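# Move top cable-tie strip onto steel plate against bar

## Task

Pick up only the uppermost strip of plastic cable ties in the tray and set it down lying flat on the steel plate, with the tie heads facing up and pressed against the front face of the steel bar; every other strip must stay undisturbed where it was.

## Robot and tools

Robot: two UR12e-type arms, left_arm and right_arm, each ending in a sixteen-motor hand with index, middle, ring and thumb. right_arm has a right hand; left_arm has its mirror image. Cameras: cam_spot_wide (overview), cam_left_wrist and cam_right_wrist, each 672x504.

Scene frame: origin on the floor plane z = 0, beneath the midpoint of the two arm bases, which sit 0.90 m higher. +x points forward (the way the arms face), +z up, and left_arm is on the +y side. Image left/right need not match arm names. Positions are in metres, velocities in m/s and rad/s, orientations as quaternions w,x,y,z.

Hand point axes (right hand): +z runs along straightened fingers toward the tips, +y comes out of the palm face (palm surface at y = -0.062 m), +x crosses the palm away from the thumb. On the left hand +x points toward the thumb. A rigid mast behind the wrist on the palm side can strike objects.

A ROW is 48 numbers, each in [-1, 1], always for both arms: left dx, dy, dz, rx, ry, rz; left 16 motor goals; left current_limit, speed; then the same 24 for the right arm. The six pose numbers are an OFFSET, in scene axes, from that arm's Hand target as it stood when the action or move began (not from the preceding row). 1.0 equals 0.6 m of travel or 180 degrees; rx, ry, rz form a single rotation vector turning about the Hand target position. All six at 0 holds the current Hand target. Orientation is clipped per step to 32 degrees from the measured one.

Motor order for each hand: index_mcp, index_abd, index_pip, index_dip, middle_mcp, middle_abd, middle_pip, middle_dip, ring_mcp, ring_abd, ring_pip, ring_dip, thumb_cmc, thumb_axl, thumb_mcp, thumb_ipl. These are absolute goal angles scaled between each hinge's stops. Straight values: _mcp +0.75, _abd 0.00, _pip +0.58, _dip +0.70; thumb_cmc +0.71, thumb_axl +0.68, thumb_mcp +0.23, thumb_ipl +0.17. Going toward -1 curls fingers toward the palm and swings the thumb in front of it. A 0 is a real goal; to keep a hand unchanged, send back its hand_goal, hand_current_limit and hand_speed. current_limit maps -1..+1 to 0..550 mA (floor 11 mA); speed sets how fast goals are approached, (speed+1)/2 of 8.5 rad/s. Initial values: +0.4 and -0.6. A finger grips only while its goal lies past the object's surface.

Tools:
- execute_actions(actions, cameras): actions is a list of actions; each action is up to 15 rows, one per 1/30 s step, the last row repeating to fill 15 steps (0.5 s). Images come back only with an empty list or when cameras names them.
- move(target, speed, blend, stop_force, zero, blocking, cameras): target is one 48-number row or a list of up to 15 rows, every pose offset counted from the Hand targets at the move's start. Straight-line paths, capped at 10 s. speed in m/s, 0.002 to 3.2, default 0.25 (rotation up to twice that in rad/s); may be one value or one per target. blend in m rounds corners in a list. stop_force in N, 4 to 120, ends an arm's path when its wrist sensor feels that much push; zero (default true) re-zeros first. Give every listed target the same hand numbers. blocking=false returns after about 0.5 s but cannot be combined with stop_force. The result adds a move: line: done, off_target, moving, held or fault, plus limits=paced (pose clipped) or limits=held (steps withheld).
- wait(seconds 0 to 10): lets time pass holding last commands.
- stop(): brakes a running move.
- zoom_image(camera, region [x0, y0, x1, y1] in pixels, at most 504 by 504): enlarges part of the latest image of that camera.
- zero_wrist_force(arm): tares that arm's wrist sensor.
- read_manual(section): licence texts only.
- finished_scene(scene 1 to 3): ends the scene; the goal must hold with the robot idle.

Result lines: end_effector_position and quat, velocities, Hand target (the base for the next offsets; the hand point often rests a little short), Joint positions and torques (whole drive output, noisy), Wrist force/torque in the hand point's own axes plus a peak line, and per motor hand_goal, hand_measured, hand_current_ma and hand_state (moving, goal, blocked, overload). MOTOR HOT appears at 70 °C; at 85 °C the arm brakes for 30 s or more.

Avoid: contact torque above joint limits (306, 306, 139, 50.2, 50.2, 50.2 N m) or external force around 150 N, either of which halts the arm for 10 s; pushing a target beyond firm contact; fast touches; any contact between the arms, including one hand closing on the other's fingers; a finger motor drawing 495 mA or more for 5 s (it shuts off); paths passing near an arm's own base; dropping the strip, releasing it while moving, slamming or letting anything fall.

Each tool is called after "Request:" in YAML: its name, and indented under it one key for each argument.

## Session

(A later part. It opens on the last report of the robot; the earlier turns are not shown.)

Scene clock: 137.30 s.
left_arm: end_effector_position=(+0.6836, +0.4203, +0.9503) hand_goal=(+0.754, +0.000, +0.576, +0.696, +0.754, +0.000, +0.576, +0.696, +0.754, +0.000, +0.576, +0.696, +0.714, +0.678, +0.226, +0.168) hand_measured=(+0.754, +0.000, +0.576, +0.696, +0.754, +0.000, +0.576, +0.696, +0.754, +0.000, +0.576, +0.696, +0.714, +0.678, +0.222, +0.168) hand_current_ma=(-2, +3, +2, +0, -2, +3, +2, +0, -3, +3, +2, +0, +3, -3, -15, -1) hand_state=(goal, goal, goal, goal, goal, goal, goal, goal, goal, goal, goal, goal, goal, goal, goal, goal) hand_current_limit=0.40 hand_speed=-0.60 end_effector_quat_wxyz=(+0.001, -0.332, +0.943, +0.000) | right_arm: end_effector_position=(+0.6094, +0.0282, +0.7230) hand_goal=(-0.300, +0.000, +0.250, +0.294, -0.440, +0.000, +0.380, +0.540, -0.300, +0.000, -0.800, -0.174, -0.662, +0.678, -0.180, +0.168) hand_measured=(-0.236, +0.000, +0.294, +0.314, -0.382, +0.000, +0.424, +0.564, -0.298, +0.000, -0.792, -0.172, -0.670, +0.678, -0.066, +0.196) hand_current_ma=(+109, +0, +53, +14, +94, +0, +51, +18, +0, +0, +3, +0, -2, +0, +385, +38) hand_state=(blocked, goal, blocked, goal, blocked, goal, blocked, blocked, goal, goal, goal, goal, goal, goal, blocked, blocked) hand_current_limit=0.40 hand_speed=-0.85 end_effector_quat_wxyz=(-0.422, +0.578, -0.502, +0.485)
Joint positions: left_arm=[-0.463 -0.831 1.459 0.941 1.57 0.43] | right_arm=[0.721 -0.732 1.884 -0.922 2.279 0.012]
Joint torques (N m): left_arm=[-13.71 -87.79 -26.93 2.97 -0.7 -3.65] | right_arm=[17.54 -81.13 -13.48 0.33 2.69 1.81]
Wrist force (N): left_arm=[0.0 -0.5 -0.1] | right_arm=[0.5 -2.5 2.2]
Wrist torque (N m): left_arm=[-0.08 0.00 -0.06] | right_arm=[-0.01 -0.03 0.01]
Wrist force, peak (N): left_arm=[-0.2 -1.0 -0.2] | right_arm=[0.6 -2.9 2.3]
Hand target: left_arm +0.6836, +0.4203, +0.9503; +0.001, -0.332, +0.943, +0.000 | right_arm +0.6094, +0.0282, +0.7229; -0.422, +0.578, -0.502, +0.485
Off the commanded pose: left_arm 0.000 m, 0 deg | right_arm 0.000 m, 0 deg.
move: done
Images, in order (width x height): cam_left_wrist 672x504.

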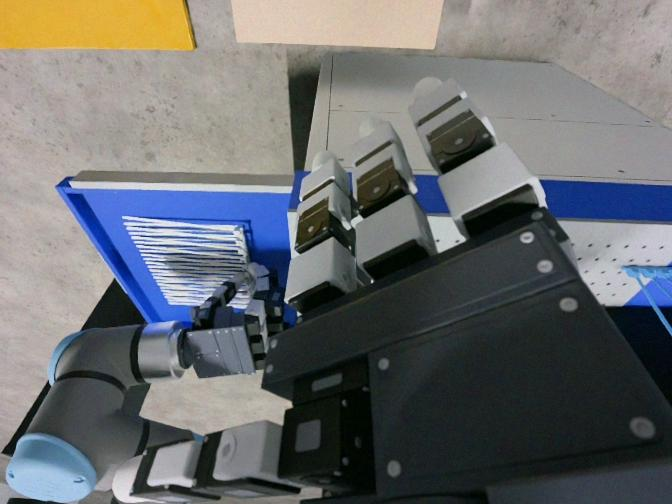

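Request:
move:
  target: [0,0,0,0,0,0,0.754,0,0.576,0.696,0.754,0,0.576,0.696,0.754,0,0.576,0.696,0.714,0.678,0.226,0.168,0.4,-0.6, 0,0,0.03,0,0,0,-0.30,0,0.25,0.294,-0.44,0,0.38,0.54,-0.3,0,-0.8,-0.174,-0.662,0.678,-0.18,0.168,0.4,-0.85]
  speed: 0.015
  cameras: ["cam_left_wrist"]

Request:
zoom_image:
  camera: "cam_left_wrist"
  region: [110, 200, 300, 340]

Scene clock: 138.83 s.
left_arm: end_effector_position=(+0.6836, +0.4203, +0.9503) hand_goal=(+0.754, +0.000, +0.576, +0.696, +0.754, +0.000, +0.576, +0.696, +0.754, +0.000, +0.576, +0.696, +0.714, +0.678, +0.226, +0.168) hand_measured=(+0.754, +0.000, +0.576, +0.696, +0.754, +0.000, +0.576, +0.696, +0.754, +0.000, +0.576, +0.696, +0.714, +0.678, +0.222, +0.168) hand_current_ma=(-2, +3, +2, +0, -2, +3, +2, +0, -3, +3, +2, +0, +3, -3, -15, -1) hand_state=(goal, goal, goal, goal, goal, goal, goal, goal, goal, goal, goal, goal, goal, goal, goal, goal) hand_current_limit=0.40 hand_speed=-0.60 end_effector_quat_wxyz=(+0.001, -0.332, +0.943, +0.000) | right_arm: end_effector_position=(+0.6094, +0.0282, +0.7410) hand_goal=(-0.300, +0.000, +0.250, +0.294, -0.440, +0.000, +0.380, +0.540, -0.300, +0.000, -0.800, -0.174, -0.662, +0.678, -0.180, +0.168) hand_measured=(-0.236, +0.000, +0.294, +0.314, -0.382, +0.000, +0.424, +0.564, -0.298, +0.000, -0.792, -0.172, -0.668, +0.678, -0.066, +0.196) hand_current_ma=(+109, +0, +53, +14, +94, +0, +51, +18, +0, +0, +3, +0, -2, +0, +385, +39) hand_state=(blocked, goal, blocked, goal, blocked, goal, blocked, blocked, goal, goal, goal, goal, goal, goal, blocked, blocked) hand_current_limit=0.40 hand_speed=-0.85 end_effector_quat_wxyz=(-0.422, +0.578, -0.502, +0.485)
Joint positions: left_arm=[-0.463 -0.831 1.459 0.941 1.57 0.43] | right_arm=[0.721 -0.76 1.889 -0.9 2.279 0.012]
Joint torques (N m): left_arm=[-15.08 -88.36 -26.35 2.69 -0.97 -3.16] | right_arm=[18.29 -72.15 -15.05 -0.48 3.08 0.98]
Wrist force (N): left_arm=[-0.4 -0.6 -0.1] | right_arm=[-0.2 -2.1 2.4]
Wrist torque (N m): left_arm=[-0.09 0.05 -0.09] | right_arm=[0.04 0.05 -0.03]
Wrist force, peak (N): left_arm=[-0.7 -0.6 0.0] | right_arm=[0.4 -2.9 2.4]
Hand target: left_arm +0.6836, +0.4203, +0.9503; +0.001, -0.332, +0.943, +0.000 | right_arm +0.6094, +0.0282, +0.7409; -0.422, +0.578, -0.502, +0.485
Off the commanded pose: left_arm 0.000 m, 0 deg | right_arm 0.000 m, 0 deg.
move: done
Images, in order (width x height): cam_left_wrist 672x504.

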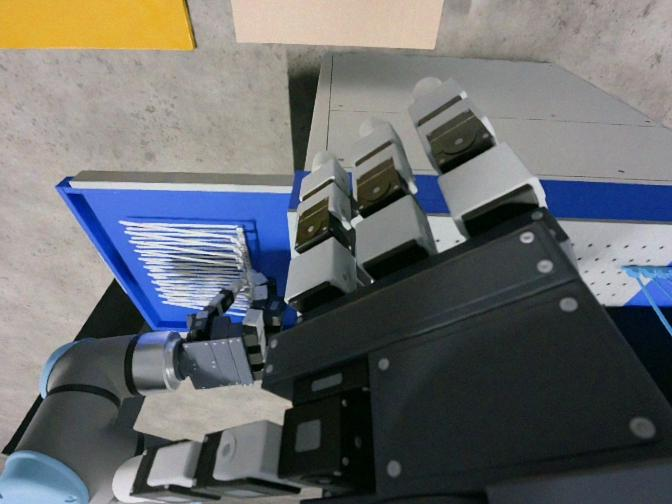

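Scaled by 2.653 from the camera's 672x504 image, which has a finer 960x720 frame.

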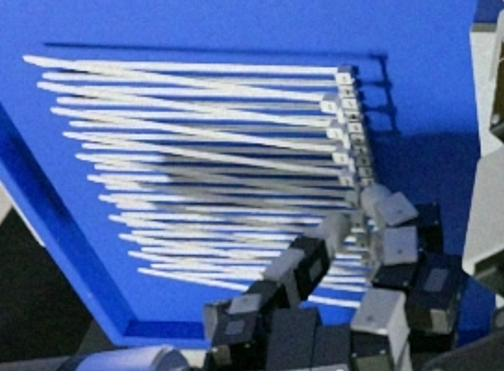

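Request:
move:
  target: [0,0,0,0,0,0,0.754,0,0.576,0.696,0.754,0,0.576,0.696,0.754,0,0.576,0.696,0.714,0.678,0.226,0.168,0.4,-0.6, 0,0,0.175,0,0,0,-0.30,0,0.25,0.294,-0.44,0,0.38,0.54,-0.3,0,-0.8,-0.174,-0.662,0.678,-0.18,0.168,0.4,-0.85]
  speed: 0.03
  cameras: ["cam_left_wrist"]

Request:
zoom_image:
  camera: "cam_left_wrist"
  region: [80, 180, 320, 420]

Scene clock: 143.20 s.
left_arm: end_effector_position=(+0.6836, +0.4203, +0.9503) hand_goal=(+0.754, +0.000, +0.576, +0.696, +0.754, +0.000, +0.576, +0.696, +0.754, +0.000, +0.576, +0.696, +0.714, +0.678, +0.226, +0.168) hand_measured=(+0.754, +0.000, +0.576, +0.696, +0.754, +0.000, +0.576, +0.696, +0.754, +0.000, +0.576, +0.696, +0.714, +0.678, +0.222, +0.168) hand_current_ma=(-2, +3, +2, +0, -2, +3, +2, +0, -3, +3, +2, +0, +3, -3, -15, -1) hand_state=(goal, goal, goal, goal, goal, goal, goal, goal, goal, goal, goal, goal, goal, goal, goal, goal) hand_current_limit=0.40 hand_speed=-0.60 end_effector_quat_wxyz=(+0.001, -0.332, +0.943, +0.000) | right_arm: end_effector_position=(+0.6093, +0.0282, +0.8461) hand_goal=(-0.300, +0.000, +0.250, +0.294, -0.440, +0.000, +0.380, +0.540, -0.300, +0.000, -0.800, -0.174, -0.662, +0.678, -0.180, +0.168) hand_measured=(-0.236, +0.000, +0.294, +0.314, -0.382, +0.000, +0.424, +0.564, -0.298, +0.000, -0.792, -0.172, -0.668, +0.678, -0.066, +0.196) hand_current_ma=(+109, +0, +53, +14, +94, +0, +51, +18, +0, +0, +3, +0, -2, +0, +385, +39) hand_state=(blocked, goal, blocked, goal, blocked, goal, blocked, blocked, goal, goal, goal, goal, goal, goal, blocked, blocked) hand_current_limit=0.40 hand_speed=-0.85 end_effector_quat_wxyz=(-0.422, +0.578, -0.502, +0.485)
Joint positions: left_arm=[-0.463 -0.831 1.459 0.941 1.57 0.43] | right_arm=[0.721 -0.918 1.902 -0.755 2.279 0.012]
Joint torques (N m): left_arm=[-14.86 -85.83 -27.51 3.01 -1.04 -3.59] | right_arm=[17.3 -60.9 -31.29 -3.35 3.05 -0.33]
Wrist force (N): left_arm=[-0.5 -0.3 -0.3] | right_arm=[0.3 -2.5 2.3]
Wrist torque (N m): left_arm=[-0.02 0.06 -0.10] | right_arm=[0.00 -0.01 0.00]
Wrist force, peak (N): left_arm=[-0.6 -0.7 0.0] | right_arm=[0.2 -2.7 2.6]
Hand target: left_arm +0.6836, +0.4203, +0.9503; +0.001, -0.332, +0.943, +0.000 | right_arm +0.6094, +0.0282, +0.8459; -0.422, +0.578, -0.502, +0.485
Off the commanded pose: left_arm 0.000 m, 0 deg | right_arm 0.000 m, 0 deg.
move: done
Images, in order (width x height): cam_left_wrist 672x504.

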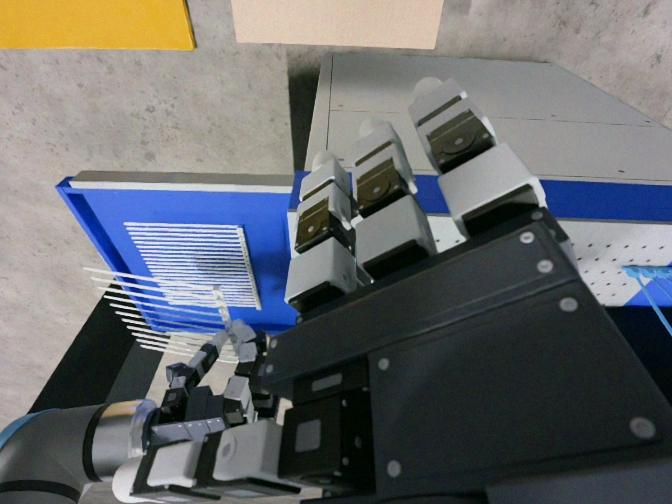

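Scaled by 2.100 from the camera's 672x504 image, which has a finer 960x720 frame.

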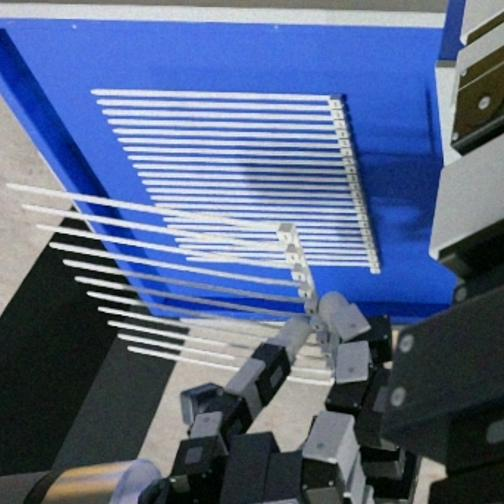

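Request:
move:
  target: [0.25,0.0,0.05,0,0,0,0.754,0,0.576,0.696,0.754,0,0.576,0.696,0.754,0,0.576,0.696,0.714,0.678,0.226,0.168,0.4,-0.6, 0,0,0.10,0,0,0,-0.30,0,0.25,0.294,-0.44,0,0.38,0.54,-0.3,0,-0.8,-0.174,-0.662,0.678,-0.18,0.168,0.4,-0.85]
  speed: 0.08
  cameras: ["all"]

Scene clock: 146.03 s.
left_arm: end_effector_position=(+0.8336, +0.4204, +0.9803) hand_goal=(+0.754, +0.000, +0.576, +0.696, +0.754, +0.000, +0.576, +0.696, +0.754, +0.000, +0.576, +0.696, +0.714, +0.678, +0.226, +0.168) hand_measured=(+0.754, +0.000, +0.576, +0.696, +0.754, +0.000, +0.576, +0.696, +0.754, +0.000, +0.576, +0.696, +0.714, +0.678, +0.222, +0.168) hand_current_ma=(-2, +3, +2, +0, -2, +3, +2, +0, -3, +3, +2, +0, +3, -3, -15, -1) hand_state=(goal, goal, goal, goal, goal, goal, goal, goal, goal, goal, goal, goal, goal, goal, goal, goal) hand_current_limit=0.40 hand_speed=-0.60 end_effector_quat_wxyz=(+0.001, -0.332, +0.943, +0.000) | right_arm: end_effector_position=(+0.6094, +0.0282, +0.9060) hand_goal=(-0.300, +0.000, +0.250, +0.294, -0.440, +0.000, +0.380, +0.540, -0.300, +0.000, -0.800, -0.174, -0.662, +0.678, -0.180, +0.168) hand_measured=(-0.236, +0.000, +0.294, +0.314, -0.382, +0.000, +0.424, +0.564, -0.298, +0.000, -0.792, -0.172, -0.668, +0.678, -0.066, +0.196) hand_current_ma=(+109, +0, +53, +14, +94, +0, +51, +18, +0, +0, +3, +0, -2, +0, +385, +39) hand_state=(blocked, goal, blocked, goal, blocked, goal, blocked, blocked, goal, goal, goal, goal, goal, goal, blocked, blocked) hand_current_limit=0.40 hand_speed=-0.85 end_effector_quat_wxyz=(-0.422, +0.578, -0.502, +0.485)
Joint positions: left_arm=[-0.388 -0.629 1.013 1.185 1.57 0.505] | right_arm=[0.721 -1.001 1.895 -0.665 2.279 0.012]
Joint torques (N m): left_arm=[-14.91 -98.65 -36.77 2.17 1.55 -3.05] | right_arm=[18.13 -60.06 -26.95 -3.26 2.59 1.66]
Wrist force (N): left_arm=[-0.6 -0.3 0.1] | right_arm=[0.2 -2.2 2.2]
Wrist torque (N m): left_arm=[-0.08 0.09 -0.12] | right_arm=[0.05 0.00 0.00]
Wrist force, peak (N): left_arm=[-1.4 -1.3 -0.1] | right_arm=[0.7 -2.8 2.4]
Hand target: left_arm +0.8336, +0.4203, +0.9803; +0.001, -0.332, +0.943, +0.000 | right_arm +0.6094, +0.0282, +0.9059; -0.422, +0.578, -0.502, +0.485
Off the commanded pose: left_arm 0.000 m, 0 deg | right_arm 0.000 m, 0 deg.
move: done

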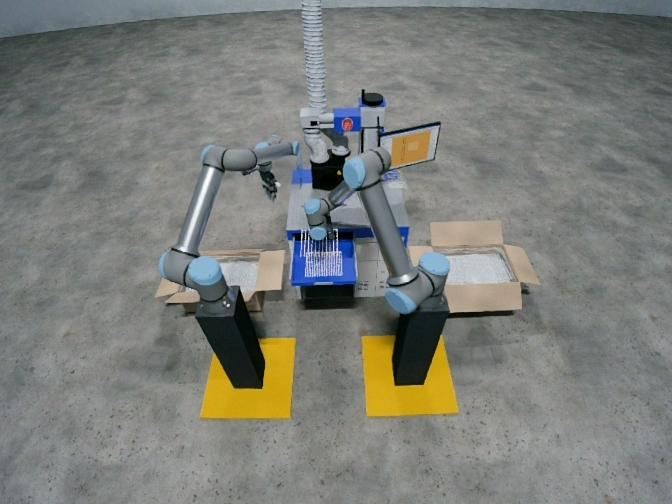

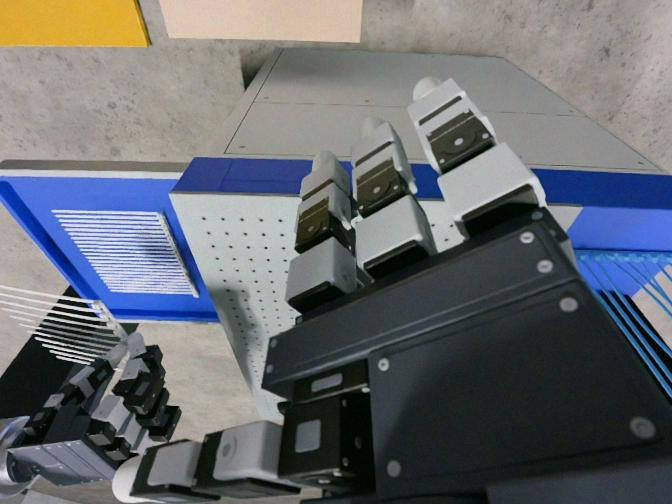

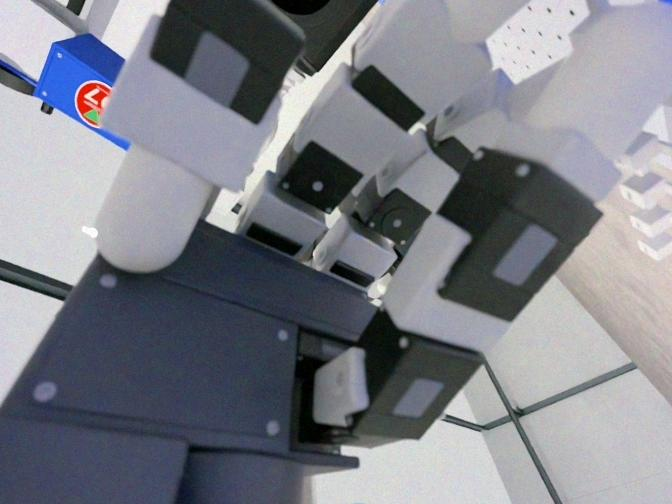

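Request:
zoom_image:
  camera: "cam_left_wrist"
  region: [0, 200, 240, 400]

Request:
zoom_image:
  camera: "cam_right_wrist"
  region: [472, 100, 672, 300]

Scaled by 2.100 from the camera's 672x504 image, which has a finer 960x720 frame.

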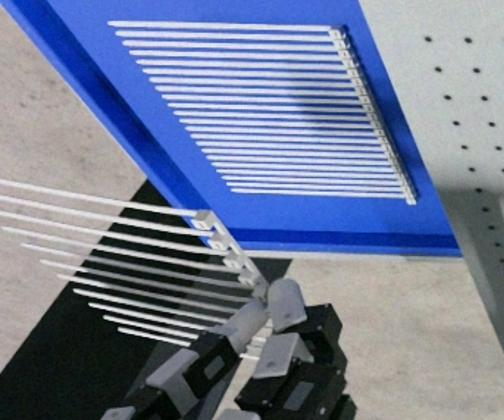

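Scaled by 2.520 from the camera's 672x504 image, which has a finer 960x720 frame.

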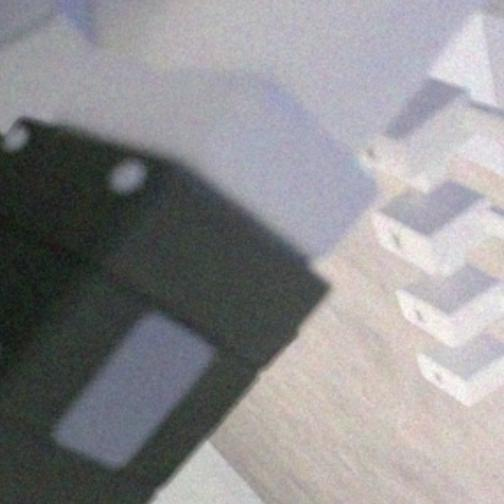

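Request:
move:
  target: [0.0,0.0,0.0,0,0,0,0.754,0,0.576,0.696,0.754,0,0.576,0.696,0.754,0,0.576,0.696,0.714,0.678,0.226,0.168,0.4,-0.6, 0.2,-0.01,0.0,0,0,0,-0.30,0,0.25,0.294,-0.44,0,0.38,0.54,-0.3,0,-0.8,-0.174,-0.662,0.678,-0.18,0.168,0.4,-0.85]
  speed: 0.06
  cameras: ["all"]

Scene clock: 149.43 s.
left_arm: end_effector_position=(+0.8336, +0.4203, +0.9803) hand_goal=(+0.754, +0.000, +0.576, +0.696, +0.754, +0.000, +0.576, +0.696, +0.754, +0.000, +0.576, +0.696, +0.714, +0.678, +0.226, +0.168) hand_measured=(+0.754, +0.000, +0.576, +0.696, +0.754, +0.000, +0.576, +0.696, +0.754, +0.000, +0.576, +0.696, +0.714, +0.678, +0.222, +0.168) hand_current_ma=(-2, +3, +2, +0, -2, +3, +2, +0, -3, +3, +2, +0, +3, -3, -15, -1) hand_state=(goal, goal, goal, goal, goal, goal, goal, goal, goal, goal, goal, goal, goal, goal, goal, goal) hand_current_limit=0.40 hand_speed=-0.60 end_effector_quat_wxyz=(+0.001, -0.332, +0.943, +0.000) | right_arm: end_effector_position=(+0.7295, +0.0221, +0.9057) hand_goal=(-0.300, +0.000, +0.250, +0.294, -0.440, +0.000, +0.380, +0.540, -0.300, +0.000, -0.800, -0.174, -0.662, +0.678, -0.180, +0.168) hand_measured=(-0.236, +0.000, +0.294, +0.314, -0.382, +0.000, +0.424, +0.564, -0.298, +0.000, -0.792, -0.172, -0.668, +0.678, -0.066, +0.196) hand_current_ma=(+109, +0, +53, +14, +94, +0, +51, +18, +0, +0, +3, +0, -2, +0, +385, +39) hand_state=(blocked, goal, blocked, goal, blocked, goal, blocked, blocked, goal, goal, goal, goal, goal, goal, blocked, blocked) hand_current_limit=0.40 hand_speed=-0.85 end_effector_quat_wxyz=(-0.422, +0.578, -0.503, +0.485)
Joint positions: left_arm=[-0.388 -0.629 1.013 1.185 1.57 0.505] | right_arm=[0.608 -0.926 1.748 -0.612 2.168 -0.019]
Joint torques (N m): left_arm=[-14.06 -103.6 -48.59 2.07 -0.43 -3.48] | right_arm=[18.46 -98.47 -24.31 -2.83 1.91 -0.71]
Wrist force (N): left_arm=[-0.8 -0.3 -0.4] | right_arm=[0.7 -2.8 2.2]
Wrist torque (N m): left_arm=[-0.04 0.10 -0.12] | right_arm=[-0.02 -0.06 0.15]
Wrist force, peak (N): left_arm=[-0.9 -0.8 0.1] | right_arm=[0.6 -3.0 3.1]
Hand target: left_arm +0.8336, +0.4203, +0.9803; +0.001, -0.332, +0.943, +0.000 | right_arm +0.7294, +0.0222, +0.9059; -0.422, +0.578, -0.502, +0.485
Off the commanded pose: left_arm 0.000 m, 0 deg | right_arm 0.000 m, 0 deg.
move: done

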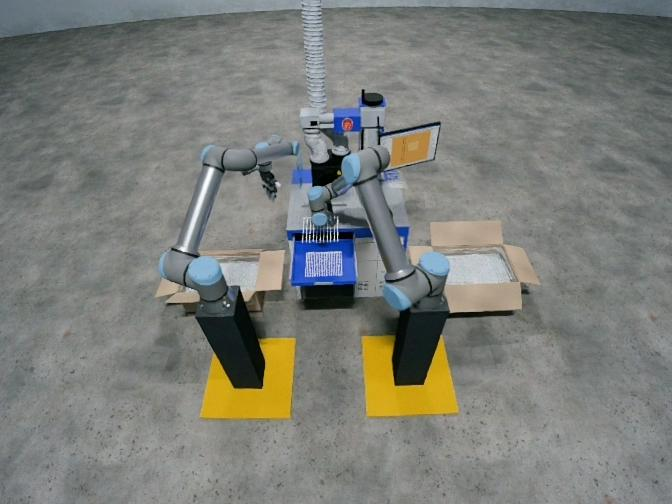

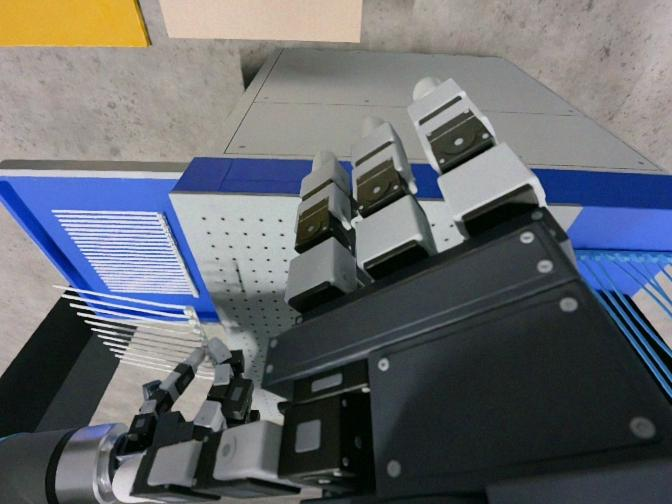

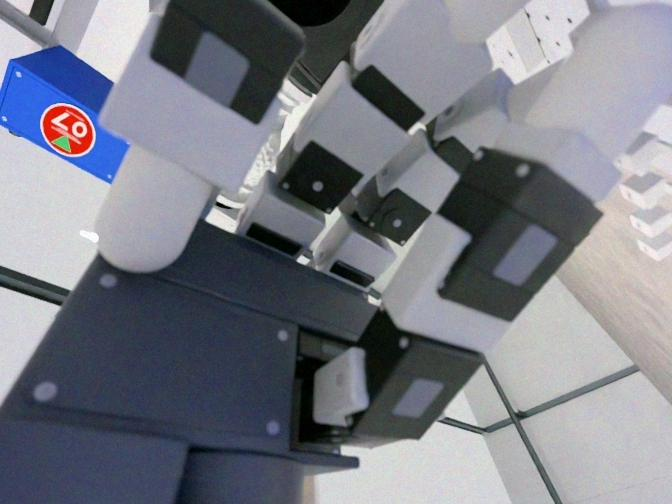

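Request:
move:
  target: [0.0,0.0,0.0,0,0,0,0.754,0,0.576,0.696,0.754,0,0.576,0.696,0.754,0,0.576,0.696,0.714,0.678,0.226,0.168,0.4,-0.6, 0.2,0.0,0.0,0,0,0,-0.30,0,0.25,0.294,-0.44,0,0.38,0.54,-0.3,0,-0.8,-0.174,-0.662,0.678,-0.18,0.168,0.4,-0.85]
  speed: 0.06
  cameras: ["all"]

Scene clock: 151.87 s.
left_arm: end_effector_position=(+0.8336, +0.4203, +0.9803) hand_goal=(+0.754, +0.000, +0.576, +0.696, +0.754, +0.000, +0.576, +0.696, +0.754, +0.000, +0.576, +0.696, +0.714, +0.678, +0.226, +0.168) hand_measured=(+0.754, +0.000, +0.576, +0.696, +0.754, +0.000, +0.576, +0.696, +0.754, +0.000, +0.576, +0.696, +0.714, +0.678, +0.222, +0.168) hand_current_ma=(-2, +3, +2, +0, -2, +3, +2, +0, -3, +3, +2, +0, +3, -3, -15, -1) hand_state=(goal, goal, goal, goal, goal, goal, goal, goal, goal, goal, goal, goal, goal, goal, goal, goal) hand_current_limit=0.40 hand_speed=-0.60 end_effector_quat_wxyz=(+0.001, -0.332, +0.943, +0.000) | right_arm: end_effector_position=(+0.8494, +0.0221, +0.9057) hand_goal=(-0.300, +0.000, +0.250, +0.294, -0.440, +0.000, +0.380, +0.540, -0.300, +0.000, -0.800, -0.174, -0.662, +0.678, -0.180, +0.168) hand_measured=(-0.236, +0.000, +0.294, +0.314, -0.382, +0.000, +0.424, +0.564, -0.298, +0.000, -0.792, -0.172, -0.668, +0.678, -0.066, +0.196) hand_current_ma=(+109, +0, +53, +14, +94, +0, +51, +18, +0, +0, +3, +0, -2, +0, +385, +39) hand_state=(blocked, goal, blocked, goal, blocked, goal, blocked, blocked, goal, goal, goal, goal, goal, goal, blocked, blocked) hand_current_limit=0.40 hand_speed=-0.85 end_effector_quat_wxyz=(-0.422, +0.578, -0.503, +0.485)
Joint positions: left_arm=[-0.388 -0.629 1.013 1.185 1.57 0.505] | right_arm=[0.525 -0.826 1.551 -0.525 2.087 -0.039]
Joint torques (N m): left_arm=[-13.98 -105.1 -48.8 2.3 -0.71 -3.55] | right_arm=[12.48 -110.77 -25.89 -3.75 1.65 -1.39]
Wrist force (N): left_arm=[-0.4 -0.7 -0.1] | right_arm=[0.4 -2.8 2.5]
Wrist torque (N m): left_arm=[-0.11 0.06 -0.08] | right_arm=[-0.06 -0.02 0.15]
Wrist force, peak (N): left_arm=[-1.0 -0.6 0.1] | right_arm=[0.2 -3.1 3.0]
Hand target: left_arm +0.8336, +0.4203, +0.9803; +0.001, -0.332, +0.943, +0.000 | right_arm +0.8494, +0.0222, +0.9059; -0.422, +0.578, -0.502, +0.485
Off the commanded pose: left_arm 0.000 m, 0 deg | right_arm 0.000 m, 0 deg.
move: done

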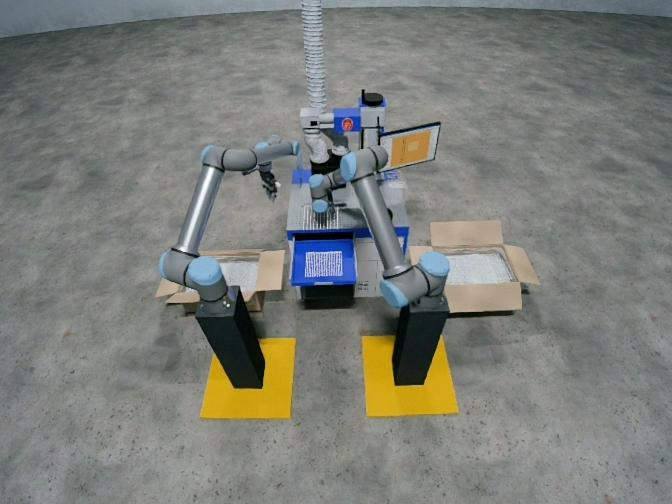

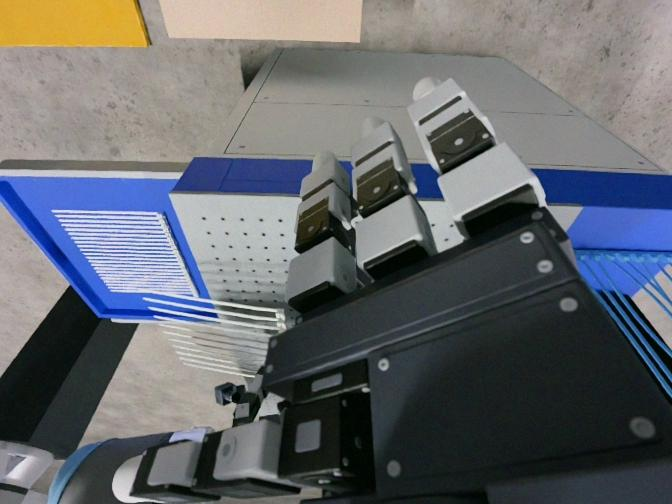

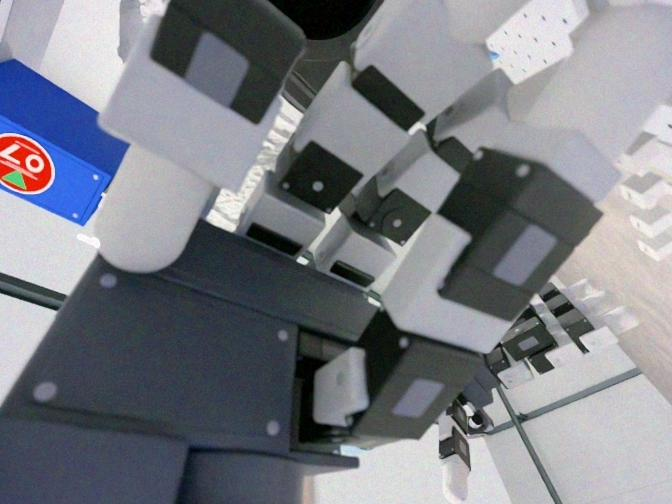

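Request:
zoom_image:
  camera: "cam_right_wrist"
  region: [220, 0, 440, 160]

Request:
move:
  target: [0.0,0.0,0.0,0,0,0,0.754,0,0.576,0.696,0.754,0,0.576,0.696,0.754,0,0.576,0.696,0.714,0.678,0.226,0.168,0.4,-0.6, 0.05,0.0,0.0,0,0,0,-0.30,0,0.25,0.294,-0.44,0,0.38,0.54,-0.3,0,-0.8,-0.174,-0.662,0.678,-0.18,0.168,0.4,-0.85]
  speed: 0.06
  cameras: ["cam_right_wrist"]

Request:
zoom_image:
  camera: "cam_right_wrist"
  region: [220, 0, 440, 160]

Scaled by 2.291 from the camera's 672x504 image, which has a finer 960x720 frame.

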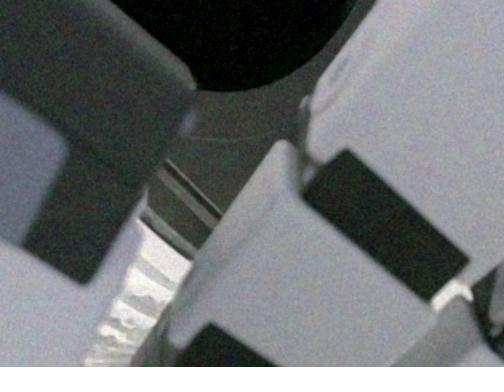

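Scene clock: 153.20 s.
left_arm: end_effector_position=(+0.8336, +0.4203, +0.9803) hand_goal=(+0.754, +0.000, +0.576, +0.696, +0.754, +0.000, +0.576, +0.696, +0.754, +0.000, +0.576, +0.696, +0.714, +0.678, +0.226, +0.168) hand_measured=(+0.754, +0.000, +0.576, +0.696, +0.754, +0.000, +0.576, +0.696, +0.754, +0.000, +0.576, +0.696, +0.714, +0.678, +0.222, +0.168) hand_current_ma=(-2, +3, +2, +0, -2, +3, +2, +0, -3, +3, +2, +0, +3, -3, -15, -1) hand_state=(goal, goal, goal, goal, goal, goal, goal, goal, goal, goal, goal, goal, goal, goal, goal, goal) hand_current_limit=0.40 hand_speed=-0.60 end_effector_quat_wxyz=(+0.001, -0.332, +0.943, +0.000) | right_arm: end_effector_position=(+0.8794, +0.0221, +0.9057) hand_goal=(-0.300, +0.000, +0.250, +0.294, -0.440, +0.000, +0.380, +0.540, -0.300, +0.000, -0.800, -0.174, -0.662, +0.678, -0.180, +0.168) hand_measured=(-0.236, +0.000, +0.294, +0.314, -0.382, +0.000, +0.424, +0.564, -0.298, +0.000, -0.792, -0.172, -0.668, +0.678, -0.066, +0.196) hand_current_ma=(+109, +0, +53, +14, +94, +0, +51, +18, +0, +0, +3, +0, -2, +0, +385, +39) hand_state=(blocked, goal, blocked, goal, blocked, goal, blocked, blocked, goal, goal, goal, goal, goal, goal, blocked, blocked) hand_current_limit=0.40 hand_speed=-0.85 end_effector_quat_wxyz=(-0.422, +0.578, -0.503, +0.485)
Joint positions: left_arm=[-0.388 -0.629 1.013 1.185 1.57 0.505] | right_arm=[0.507 -0.798 1.495 -0.5 2.069 -0.043]
Joint torques (N m): left_arm=[-15.15 -102.67 -49 2.18 -0.43 -3.4] | right_arm=[10.18 -112.85 -27.45 -3.78 1.62 -1.35]
Wrist force (N): left_arm=[-0.8 -0.2 -0.2] | right_arm=[0.2 -2.9 2.0]
Wrist torque (N m): left_arm=[-0.04 0.10 -0.12] | right_arm=[-0.03 0.04 0.14]
Wrist force, peak (N): left_arm=[-0.9 -0.6 -0.2] | right_arm=[0.5 -3.4 2.9]
Hand target: left_arm +0.8336, +0.4203, +0.9803; +0.001, -0.332, +0.943, +0.000 | right_arm +0.8794, +0.0222, +0.9059; -0.422, +0.578, -0.502, +0.485
Off the commanded pose: left_arm 0.000 m, 0 deg | right_arm 0.000 m, 0 deg.
move: done
Images, in order (width x height): cam_right_wrist 672x504.

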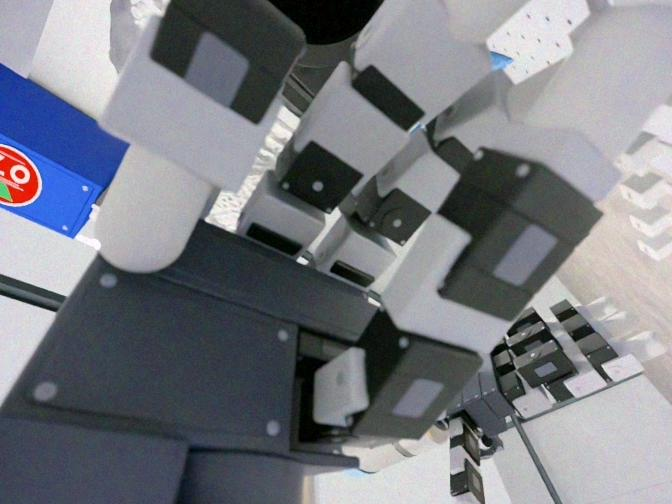

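Scaled by 2.291 from the camera's 672x504 image, which has a finer 960x720 frame.

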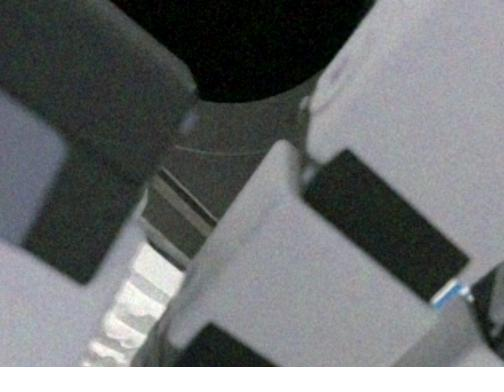

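Request:
move:
  target: [0.0,0.0,0.0,0,0,0,0.754,0,0.576,0.696,0.754,0,0.576,0.696,0.754,0,0.576,0.696,0.714,0.678,0.226,0.168,0.4,-0.6, 0.048,0.0,-0.07,0,0,0,-0.30,0,0.25,0.294,-0.44,0,0.38,0.54,-0.3,0,-0.8,-0.174,-0.662,0.678,-0.18,0.168,0.4,-0.85]
  speed: 0.04
  stop_force: 5
  cameras: ["cam_right_wrist","cam_left_wrist"]

Scene clock: 156.10 s.
left_arm: end_effector_position=(+0.8336, +0.4203, +0.9803) hand_goal=(+0.754, +0.000, +0.576, +0.696, +0.754, +0.000, +0.576, +0.696, +0.754, +0.000, +0.576, +0.696, +0.714, +0.678, +0.226, +0.168) hand_measured=(+0.754, +0.000, +0.576, +0.696, +0.754, +0.000, +0.576, +0.696, +0.754, +0.000, +0.576, +0.696, +0.714, +0.678, +0.222, +0.168) hand_current_ma=(-2, +3, +2, +0, -2, +3, +2, +0, -3, +3, +2, +0, +3, -3, -15, -1) hand_state=(goal, goal, goal, goal, goal, goal, goal, goal, goal, goal, goal, goal, goal, goal, goal, goal) hand_current_limit=0.40 hand_speed=-0.60 end_effector_quat_wxyz=(+0.001, -0.332, +0.943, +0.000) | right_arm: end_effector_position=(+0.9082, +0.0222, +0.8639) hand_goal=(-0.300, +0.000, +0.250, +0.294, -0.440, +0.000, +0.380, +0.540, -0.300, +0.000, -0.800, -0.174, -0.662, +0.678, -0.180, +0.168) hand_measured=(-0.236, +0.000, +0.294, +0.314, -0.382, +0.000, +0.424, +0.564, -0.298, +0.000, -0.792, -0.172, -0.668, +0.678, -0.066, +0.196) hand_current_ma=(+109, +0, +53, +14, +94, +0, +51, +18, +0, +0, +3, +0, -2, +0, +385, +39) hand_state=(blocked, goal, blocked, goal, blocked, goal, blocked, blocked, goal, goal, goal, goal, goal, goal, blocked, blocked) hand_current_limit=0.40 hand_speed=-0.85 end_effector_quat_wxyz=(-0.422, +0.578, -0.502, +0.485)
Joint positions: left_arm=[-0.388 -0.629 1.013 1.185 1.57 0.505] | right_arm=[0.491 -0.725 1.446 -0.524 2.054 -0.047]
Joint torques (N m): left_arm=[-13.81 -104.17 -48.24 2.19 -0.19 -3.53] | right_arm=[9.79 -117.97 -26.88 1.49 1.69 -0.75]
Wrist force (N): left_arm=[-0.8 -0.3 -0.1] | right_arm=[0.3 -2.6 2.0]
Wrist torque (N m): left_arm=[-0.07 0.11 -0.13] | right_arm=[0.02 0.02 0.16]
Wrist force, peak (N): left_arm=[-1.0 -0.6 0.2] | right_arm=[0.3 -3.3 2.2]
Hand target: left_arm +0.8336, +0.4203, +0.9803; +0.001, -0.332, +0.943, +0.000 | right_arm +0.9082, +0.0222, +0.8639; -0.422, +0.578, -0.502, +0.485
Off the commanded pose: left_arm 0.000 m, 0 deg | right_arm 0.000 m, 0 deg.
move: done
Images, in order (width x height): cam_left_wrist 672x504, cam_right_wrist 672x504.

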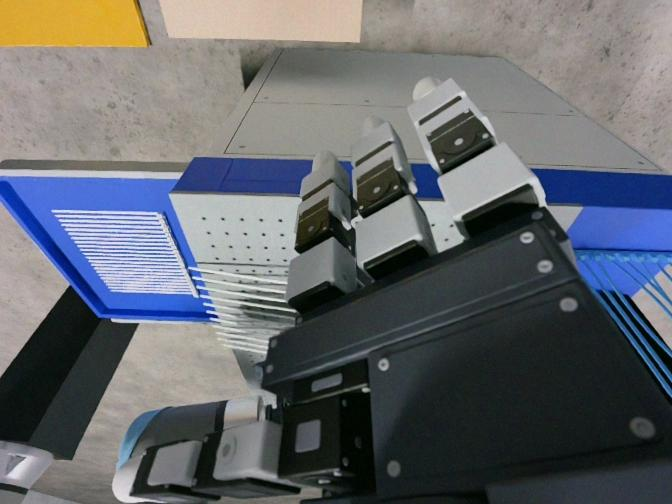

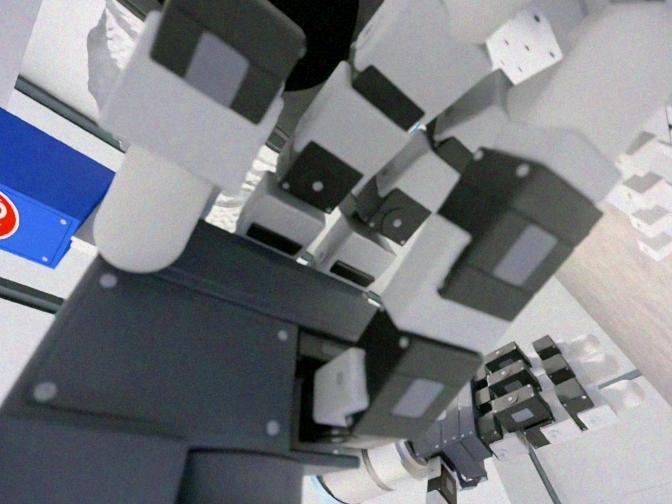

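Request:
move:
  target: [0.0,0.0,0.0,0,0,0,0.754,0,0.576,0.696,0.754,0,0.576,0.696,0.754,0,0.576,0.696,0.714,0.678,0.226,0.168,0.4,-0.6, 0.0,0.0,-0.05,0,0,0,-0.30,0,0.25,0.294,-0.44,0,0.38,0.54,-0.3,0,-0.8,-0.174,-0.662,0.678,-0.18,0.168,0.4,-0.85]
  speed: 0.01
  stop_force: 4
  cameras: ["cam_right_wrist","cam_left_wrist"]

Request:
zoom_image:
  camera: "cam_left_wrist"
  region: [150, 200, 350, 400]

Scene clock: 159.90 s.
left_arm: end_effector_position=(+0.8336, +0.4203, +0.9803) hand_goal=(+0.754, +0.000, +0.576, +0.696, +0.754, +0.000, +0.576, +0.696, +0.754, +0.000, +0.576, +0.696, +0.714, +0.678, +0.226, +0.168) hand_measured=(+0.754, +0.000, +0.576, +0.696, +0.754, +0.000, +0.576, +0.696, +0.754, +0.000, +0.576, +0.696, +0.714, +0.678, +0.222, +0.168) hand_current_ma=(-2, +3, +2, +0, -2, +3, +2, +0, -3, +3, +2, +0, +3, -3, -15, -1) hand_state=(goal, goal, goal, goal, goal, goal, goal, goal, goal, goal, goal, goal, goal, goal, goal, goal) hand_current_limit=0.40 hand_speed=-0.60 end_effector_quat_wxyz=(+0.001, -0.332, +0.943, +0.000) | right_arm: end_effector_position=(+0.9081, +0.0222, +0.8338) hand_goal=(-0.300, +0.000, +0.250, +0.294, -0.440, +0.000, +0.380, +0.540, -0.300, +0.000, -0.800, -0.174, -0.662, +0.678, -0.180, +0.168) hand_measured=(-0.236, +0.000, +0.294, +0.314, -0.382, +0.000, +0.424, +0.564, -0.298, +0.000, -0.792, -0.172, -0.668, +0.678, -0.068, +0.196) hand_current_ma=(+109, +0, +53, +14, +94, +0, +51, +18, +0, +0, +3, +0, -2, +0, +385, +39) hand_state=(blocked, goal, blocked, goal, blocked, goal, blocked, blocked, goal, goal, goal, goal, goal, goal, blocked, blocked) hand_current_limit=0.40 hand_speed=-0.85 end_effector_quat_wxyz=(-0.422, +0.578, -0.502, +0.485)
Joint positions: left_arm=[-0.388 -0.629 1.013 1.185 1.57 0.505] | right_arm=[0.491 -0.692 1.447 -0.559 2.054 -0.047]
Joint torques (N m): left_arm=[-15.17 -103.34 -48.44 2.33 -0.25 -3.16] | right_arm=[9.84 -113.36 -26.76 0.86 1.72 1.38]
Wrist force (N): left_arm=[-0.8 -0.6 0.0] | right_arm=[0.2 -2.8 2.0]
Wrist torque (N m): left_arm=[-0.10 0.10 -0.12] | right_arm=[-0.01 0.02 0.15]
Wrist force, peak (N): left_arm=[-0.9 -0.5 -0.4] | right_arm=[0.2 -3.1 2.4]
Hand target: left_arm +0.8336, +0.4203, +0.9803; +0.001, -0.332, +0.943, +0.000 | right_arm +0.9082, +0.0222, +0.8339; -0.422, +0.578, -0.502, +0.485
Off the commanded pose: left_arm 0.000 m, 0 deg | right_arm 0.000 m, 0 deg.
move: done
Images, in order (width x height): cam_left_wrist 672x504, cam_right_wrist 672x504.

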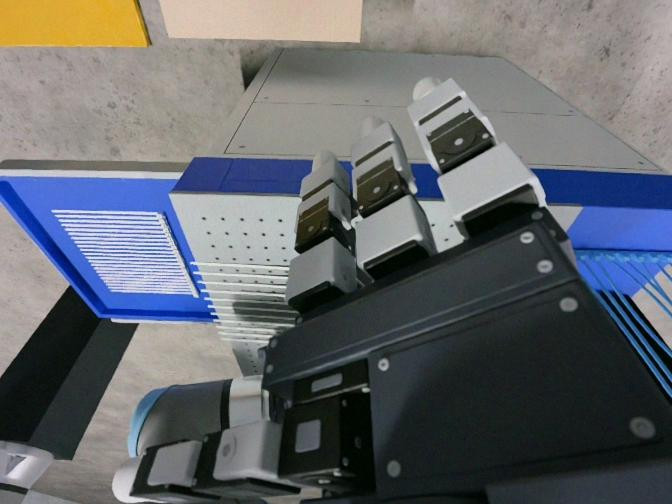

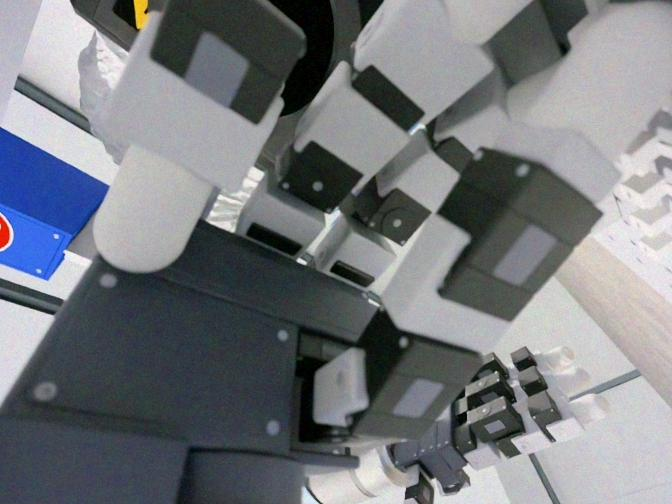

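Scaled by 2.520 from the camera's 672x504 image, which has a finer 960x720 frame.

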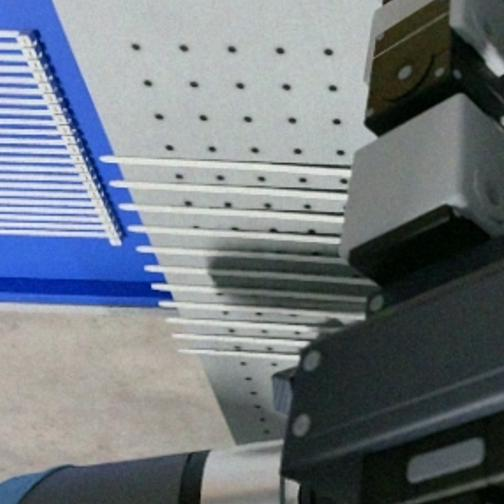

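Request:
move:
  target: [0.0,0.0,0.0,0,0,0,0.754,0,0.576,0.696,0.754,0,0.576,0.696,0.754,0,0.576,0.696,0.714,0.678,0.226,0.168,0.4,-0.6, 0.0,0.0,-0.013,0,0,0,-0.30,0,0.25,0.294,-0.44,0,0.38,0.54,-0.3,0,-0.8,-0.174,-0.662,0.678,-0.18,0.168,0.4,-0.85]
  speed: 0.006
  stop_force: 4
  cameras: ["cam_right_wrist"]

Request:
zoom_image:
  camera: "cam_right_wrist"
  region: [472, 0, 672, 150]

Scene clock: 161.30 s.
left_arm: end_effector_position=(+0.8336, +0.4203, +0.9803) hand_goal=(+0.754, +0.000, +0.576, +0.696, +0.754, +0.000, +0.576, +0.696, +0.754, +0.000, +0.576, +0.696, +0.714, +0.678, +0.226, +0.168) hand_measured=(+0.754, +0.000, +0.576, +0.696, +0.754, +0.000, +0.576, +0.696, +0.754, +0.000, +0.576, +0.696, +0.714, +0.678, +0.222, +0.168) hand_current_ma=(-2, +3, +2, +0, -2, +3, +2, +0, -3, +3, +2, +0, +3, -3, -15, -1) hand_state=(goal, goal, goal, goal, goal, goal, goal, goal, goal, goal, goal, goal, goal, goal, goal, goal) hand_current_limit=0.40 hand_speed=-0.60 end_effector_quat_wxyz=(+0.001, -0.332, +0.943, +0.000) | right_arm: end_effector_position=(+0.9082, +0.0222, +0.8332) hand_goal=(-0.300, +0.000, +0.250, +0.294, -0.440, +0.000, +0.380, +0.540, -0.300, +0.000, -0.800, -0.174, -0.662, +0.678, -0.180, +0.168) hand_measured=(-0.236, +0.000, +0.294, +0.304, -0.382, +0.000, +0.424, +0.564, -0.298, +0.000, -0.792, -0.172, -0.668, +0.678, -0.068, +0.196) hand_current_ma=(+109, +0, +53, +5, +94, +0, +51, +18, +0, +0, +3, +0, -2, +0, +385, +39) hand_state=(blocked, goal, blocked, goal, blocked, goal, blocked, blocked, goal, goal, goal, goal, goal, goal, blocked, blocked) hand_current_limit=0.40 hand_speed=-0.85 end_effector_quat_wxyz=(-0.422, +0.578, -0.502, +0.485)
Joint positions: left_arm=[-0.388 -0.629 1.013 1.185 1.57 0.505] | right_arm=[0.491 -0.691 1.447 -0.56 2.054 -0.047]
Joint torques (N m): left_arm=[-12.99 -102.72 -48.64 2.52 -0.38 -3.44] | right_arm=[9.67 -111.86 -31.49 1.79 2.05 1.1]
Wrist force (N): left_arm=[-0.5 -0.6 -0.2] | right_arm=[0.4 -6.4 2.6]
Wrist torque (N m): left_arm=[-0.10 0.07 -0.09] | right_arm=[-0.09 0.07 0.15]
Wrist force, peak (N): left_arm=[-1.2 -0.5 0.2] | right_arm=[0.5 -8.7 3.2]
Hand target: left_arm +0.8336, +0.4203, +0.9803; +0.001, -0.332, +0.943, +0.000 | right_arm +0.9082, +0.0222, +0.8332; -0.422, +0.578, -0.502, +0.485 (not the last commanded pose)
Off the commanded pose: left_arm 0.000 m, 0 deg | right_arm 0.007 m, 0 deg.
move: contact (right_arm)
Images, in order (width x height): cam_right_wrist 672x504.

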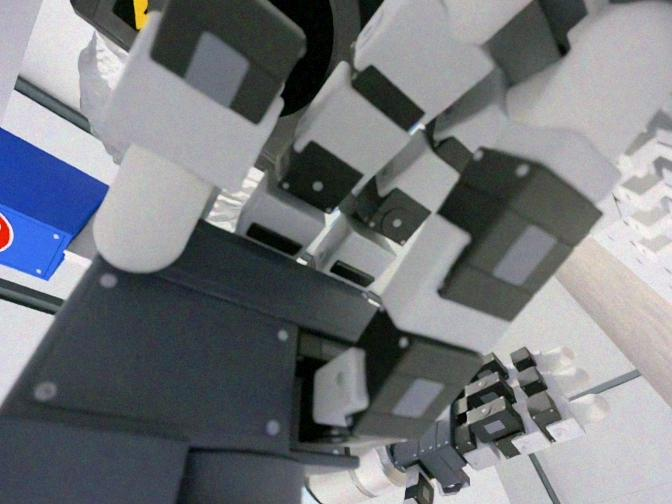

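Scaled by 2.520 from the camera's 672x504 image, which has a finer 960x720 frame.

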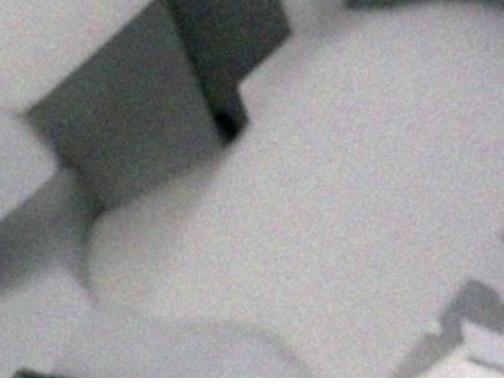

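Request:
move:
  target: [0.0,0.0,0.0,0,0,0,0.754,0,0.576,0.696,0.754,0,0.576,0.696,0.754,0,0.576,0.696,0.714,0.678,0.226,0.168,0.4,-0.6, 0.0,0.0,0.002,0,0,0,-0.236,0,0.27,0.304,-0.382,0,0.4015,0.551,-0.3,0,-0.8,-0.174,-0.662,0.678,-0.05,0.168,0.2,-0.85]
  speed: 0.01

Request:
move:
  target: [0.0,0.0,0.0,0,0,0,0.754,0,0.576,0.696,0.754,0,0.576,0.696,0.754,0,0.576,0.696,0.714,0.678,0.226,0.168,0.4,-0.6, 0.0,0.0,0.0,0,0,0,-0.165,0,0.27,0.304,-0.31,0,0.4015,0.551,-0.3,0,-0.8,-0.174,-0.662,0.678,0.05,0.168,0.2,-0.85]
  speed: 0.01
  cameras: ["cam_right_wrist","cam_left_wrist"]

Request:
zoom_image:
  camera: "cam_right_wrist"
  region: [472, 0, 672, 150]

Scene clock: 162.33 s.
left_arm: end_effector_position=(+0.8336, +0.4203, +0.9803) hand_goal=(+0.754, +0.000, +0.576, +0.696, +0.754, +0.000, +0.576, +0.696, +0.754, +0.000, +0.576, +0.696, +0.714, +0.678, +0.226, +0.168) hand_measured=(+0.754, +0.000, +0.576, +0.696, +0.754, +0.000, +0.576, +0.696, +0.754, +0.000, +0.576, +0.696, +0.714, +0.678, +0.222, +0.168) hand_current_ma=(-2, +3, +2, +0, -2, +3, +2, +0, -3, +3, +2, +0, +3, -3, -15, -1) hand_state=(goal, goal, goal, goal, goal, goal, goal, goal, goal, goal, goal, goal, goal, goal, goal, goal) hand_current_limit=0.40 hand_speed=-0.60 end_effector_quat_wxyz=(+0.001, -0.332, +0.943, +0.000) | right_arm: end_effector_position=(+0.9082, +0.0222, +0.8345) hand_goal=(-0.236, +0.000, +0.270, +0.304, -0.382, +0.000, +0.402, +0.552, -0.300, +0.000, -0.800, -0.174, -0.662, +0.678, -0.050, +0.168) hand_measured=(-0.228, +0.000, +0.280, +0.306, -0.372, +0.002, +0.412, +0.560, -0.298, +0.000, -0.792, -0.172, -0.666, +0.678, -0.046, +0.176) hand_current_ma=(+3, +0, +4, +0, +5, +0, +4, +2, +0, +0, +3, +0, -1, +0, +2, +6) hand_state=(goal, goal, goal, goal, goal, goal, goal, goal, goal, goal, goal, goal, goal, goal, goal, goal) hand_current_limit=0.20 hand_speed=-0.85 end_effector_quat_wxyz=(-0.422, +0.578, -0.502, +0.485)
Joint positions: left_arm=[-0.388 -0.629 1.013 1.185 1.57 0.505] | right_arm=[0.491 -0.693 1.447 -0.558 2.054 -0.047]
Joint torques (N m): left_arm=[-14.8 -103.76 -47.52 2.45 -0.18 -3.38] | right_arm=[9.41 -113.85 -33.93 0.53 1.99 1.46]
Wrist force (N): left_arm=[-0.5 -0.2 -0.5] | right_arm=[0.4 -2.7 2.4]
Wrist torque (N m): left_arm=[-0.02 0.06 -0.10] | right_arm=[-0.03 -0.01 0.15]
Wrist force, peak (N): left_arm=[-1.1 -0.6 0.0] | right_arm=[0.8 -6.1 2.6]
Hand target: left_arm +0.8336, +0.4203, +0.9803; +0.001, -0.332, +0.943, +0.000 | right_arm +0.9082, +0.0222, +0.8344; -0.422, +0.578, -0.502, +0.485
Off the commanded pose: left_arm 0.000 m, 0 deg | right_arm 0.000 m, 0 deg.
move: done

Scene clock: 162.83 s.
left_arm: end_effector_position=(+0.8336, +0.4203, +0.9803) hand_goal=(+0.754, +0.000, +0.576, +0.696, +0.754, +0.000, +0.576, +0.696, +0.754, +0.000, +0.576, +0.696, +0.714, +0.678, +0.226, +0.168) hand_measured=(+0.754, +0.000, +0.576, +0.696, +0.754, +0.000, +0.576, +0.696, +0.754, +0.000, +0.576, +0.696, +0.714, +0.678, +0.222, +0.168) hand_current_ma=(-2, +3, +2, +0, -2, +3, +2, +0, -3, +3, +2, +0, +3, -3, -15, -1) hand_state=(goal, goal, goal, goal, goal, goal, goal, goal, goal, goal, goal, goal, goal, goal, goal, goal) hand_current_limit=0.40 hand_speed=-0.60 end_effector_quat_wxyz=(+0.001, -0.332, +0.943, +0.000) | right_arm: end_effector_position=(+0.9082, +0.0222, +0.8345) hand_goal=(-0.164, +0.000, +0.270, +0.304, -0.310, +0.000, +0.402, +0.552, -0.300, +0.000, -0.800, -0.174, -0.662, +0.678, +0.050, +0.168) hand_measured=(-0.180, +0.000, +0.270, +0.306, -0.314, +0.002, +0.404, +0.556, -0.298, +0.000, -0.792, -0.172, -0.662, +0.678, +0.048, +0.170) hand_current_ma=(-10, +0, +0, +0, -1, +0, +1, +1, +0, +0, +3, +0, +0, +0, +0, +1) hand_state=(goal, goal, goal, goal, goal, goal, goal, goal, goal, goal, goal, goal, goal, goal, goal, goal) hand_current_limit=0.20 hand_speed=-0.85 end_effector_quat_wxyz=(-0.422, +0.578, -0.502, +0.485)
Joint positions: left_arm=[-0.388 -0.629 1.013 1.185 1.57 0.505] | right_arm=[0.491 -0.693 1.447 -0.558 2.054 -0.047]
Joint torques (N m): left_arm=[-14.01 -103.69 -48.72 2.56 -0.08 -3.6] | right_arm=[11.03 -109.83 -34.18 -0.31 1.62 1.31]
Wrist force (N): left_arm=[-0.6 -0.5 -0.1] | right_arm=[0.1 -3.2 2.0]
Wrist torque (N m): left_arm=[-0.09 0.09 -0.10] | right_arm=[-0.07 0.03 0.12]
Wrist force, peak (N): left_arm=[-1.2 -0.8 -0.4] | right_arm=[0.3 -3.4 1.9]
Hand target: left_arm +0.8336, +0.4203, +0.9803; +0.001, -0.332, +0.943, +0.000 | right_arm +0.9082, +0.0222, +0.8344; -0.422, +0.578, -0.502, +0.485
Off the commanded pose: left_arm 0.000 m, 0 deg | right_arm 0.000 m, 0 deg.
move: done
Images, in order (width x height): cam_left_wrist 672x504, cam_right_wrist 672x504.

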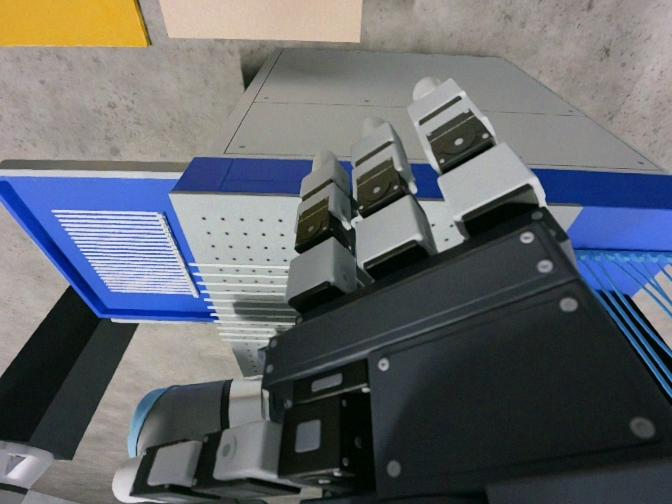

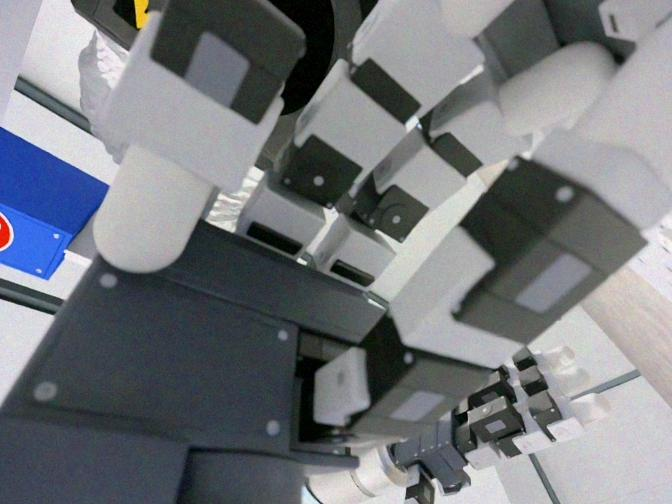

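Scaled by 2.520 from the camera's 672x504 image, which has a finer 960x720 frame.

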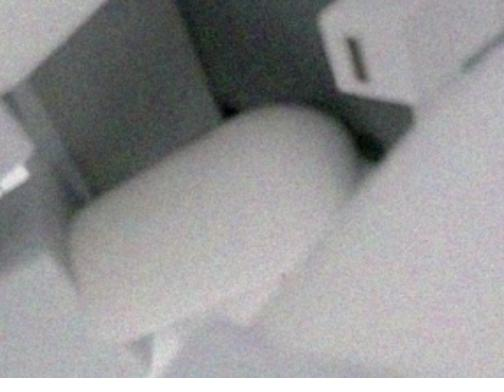

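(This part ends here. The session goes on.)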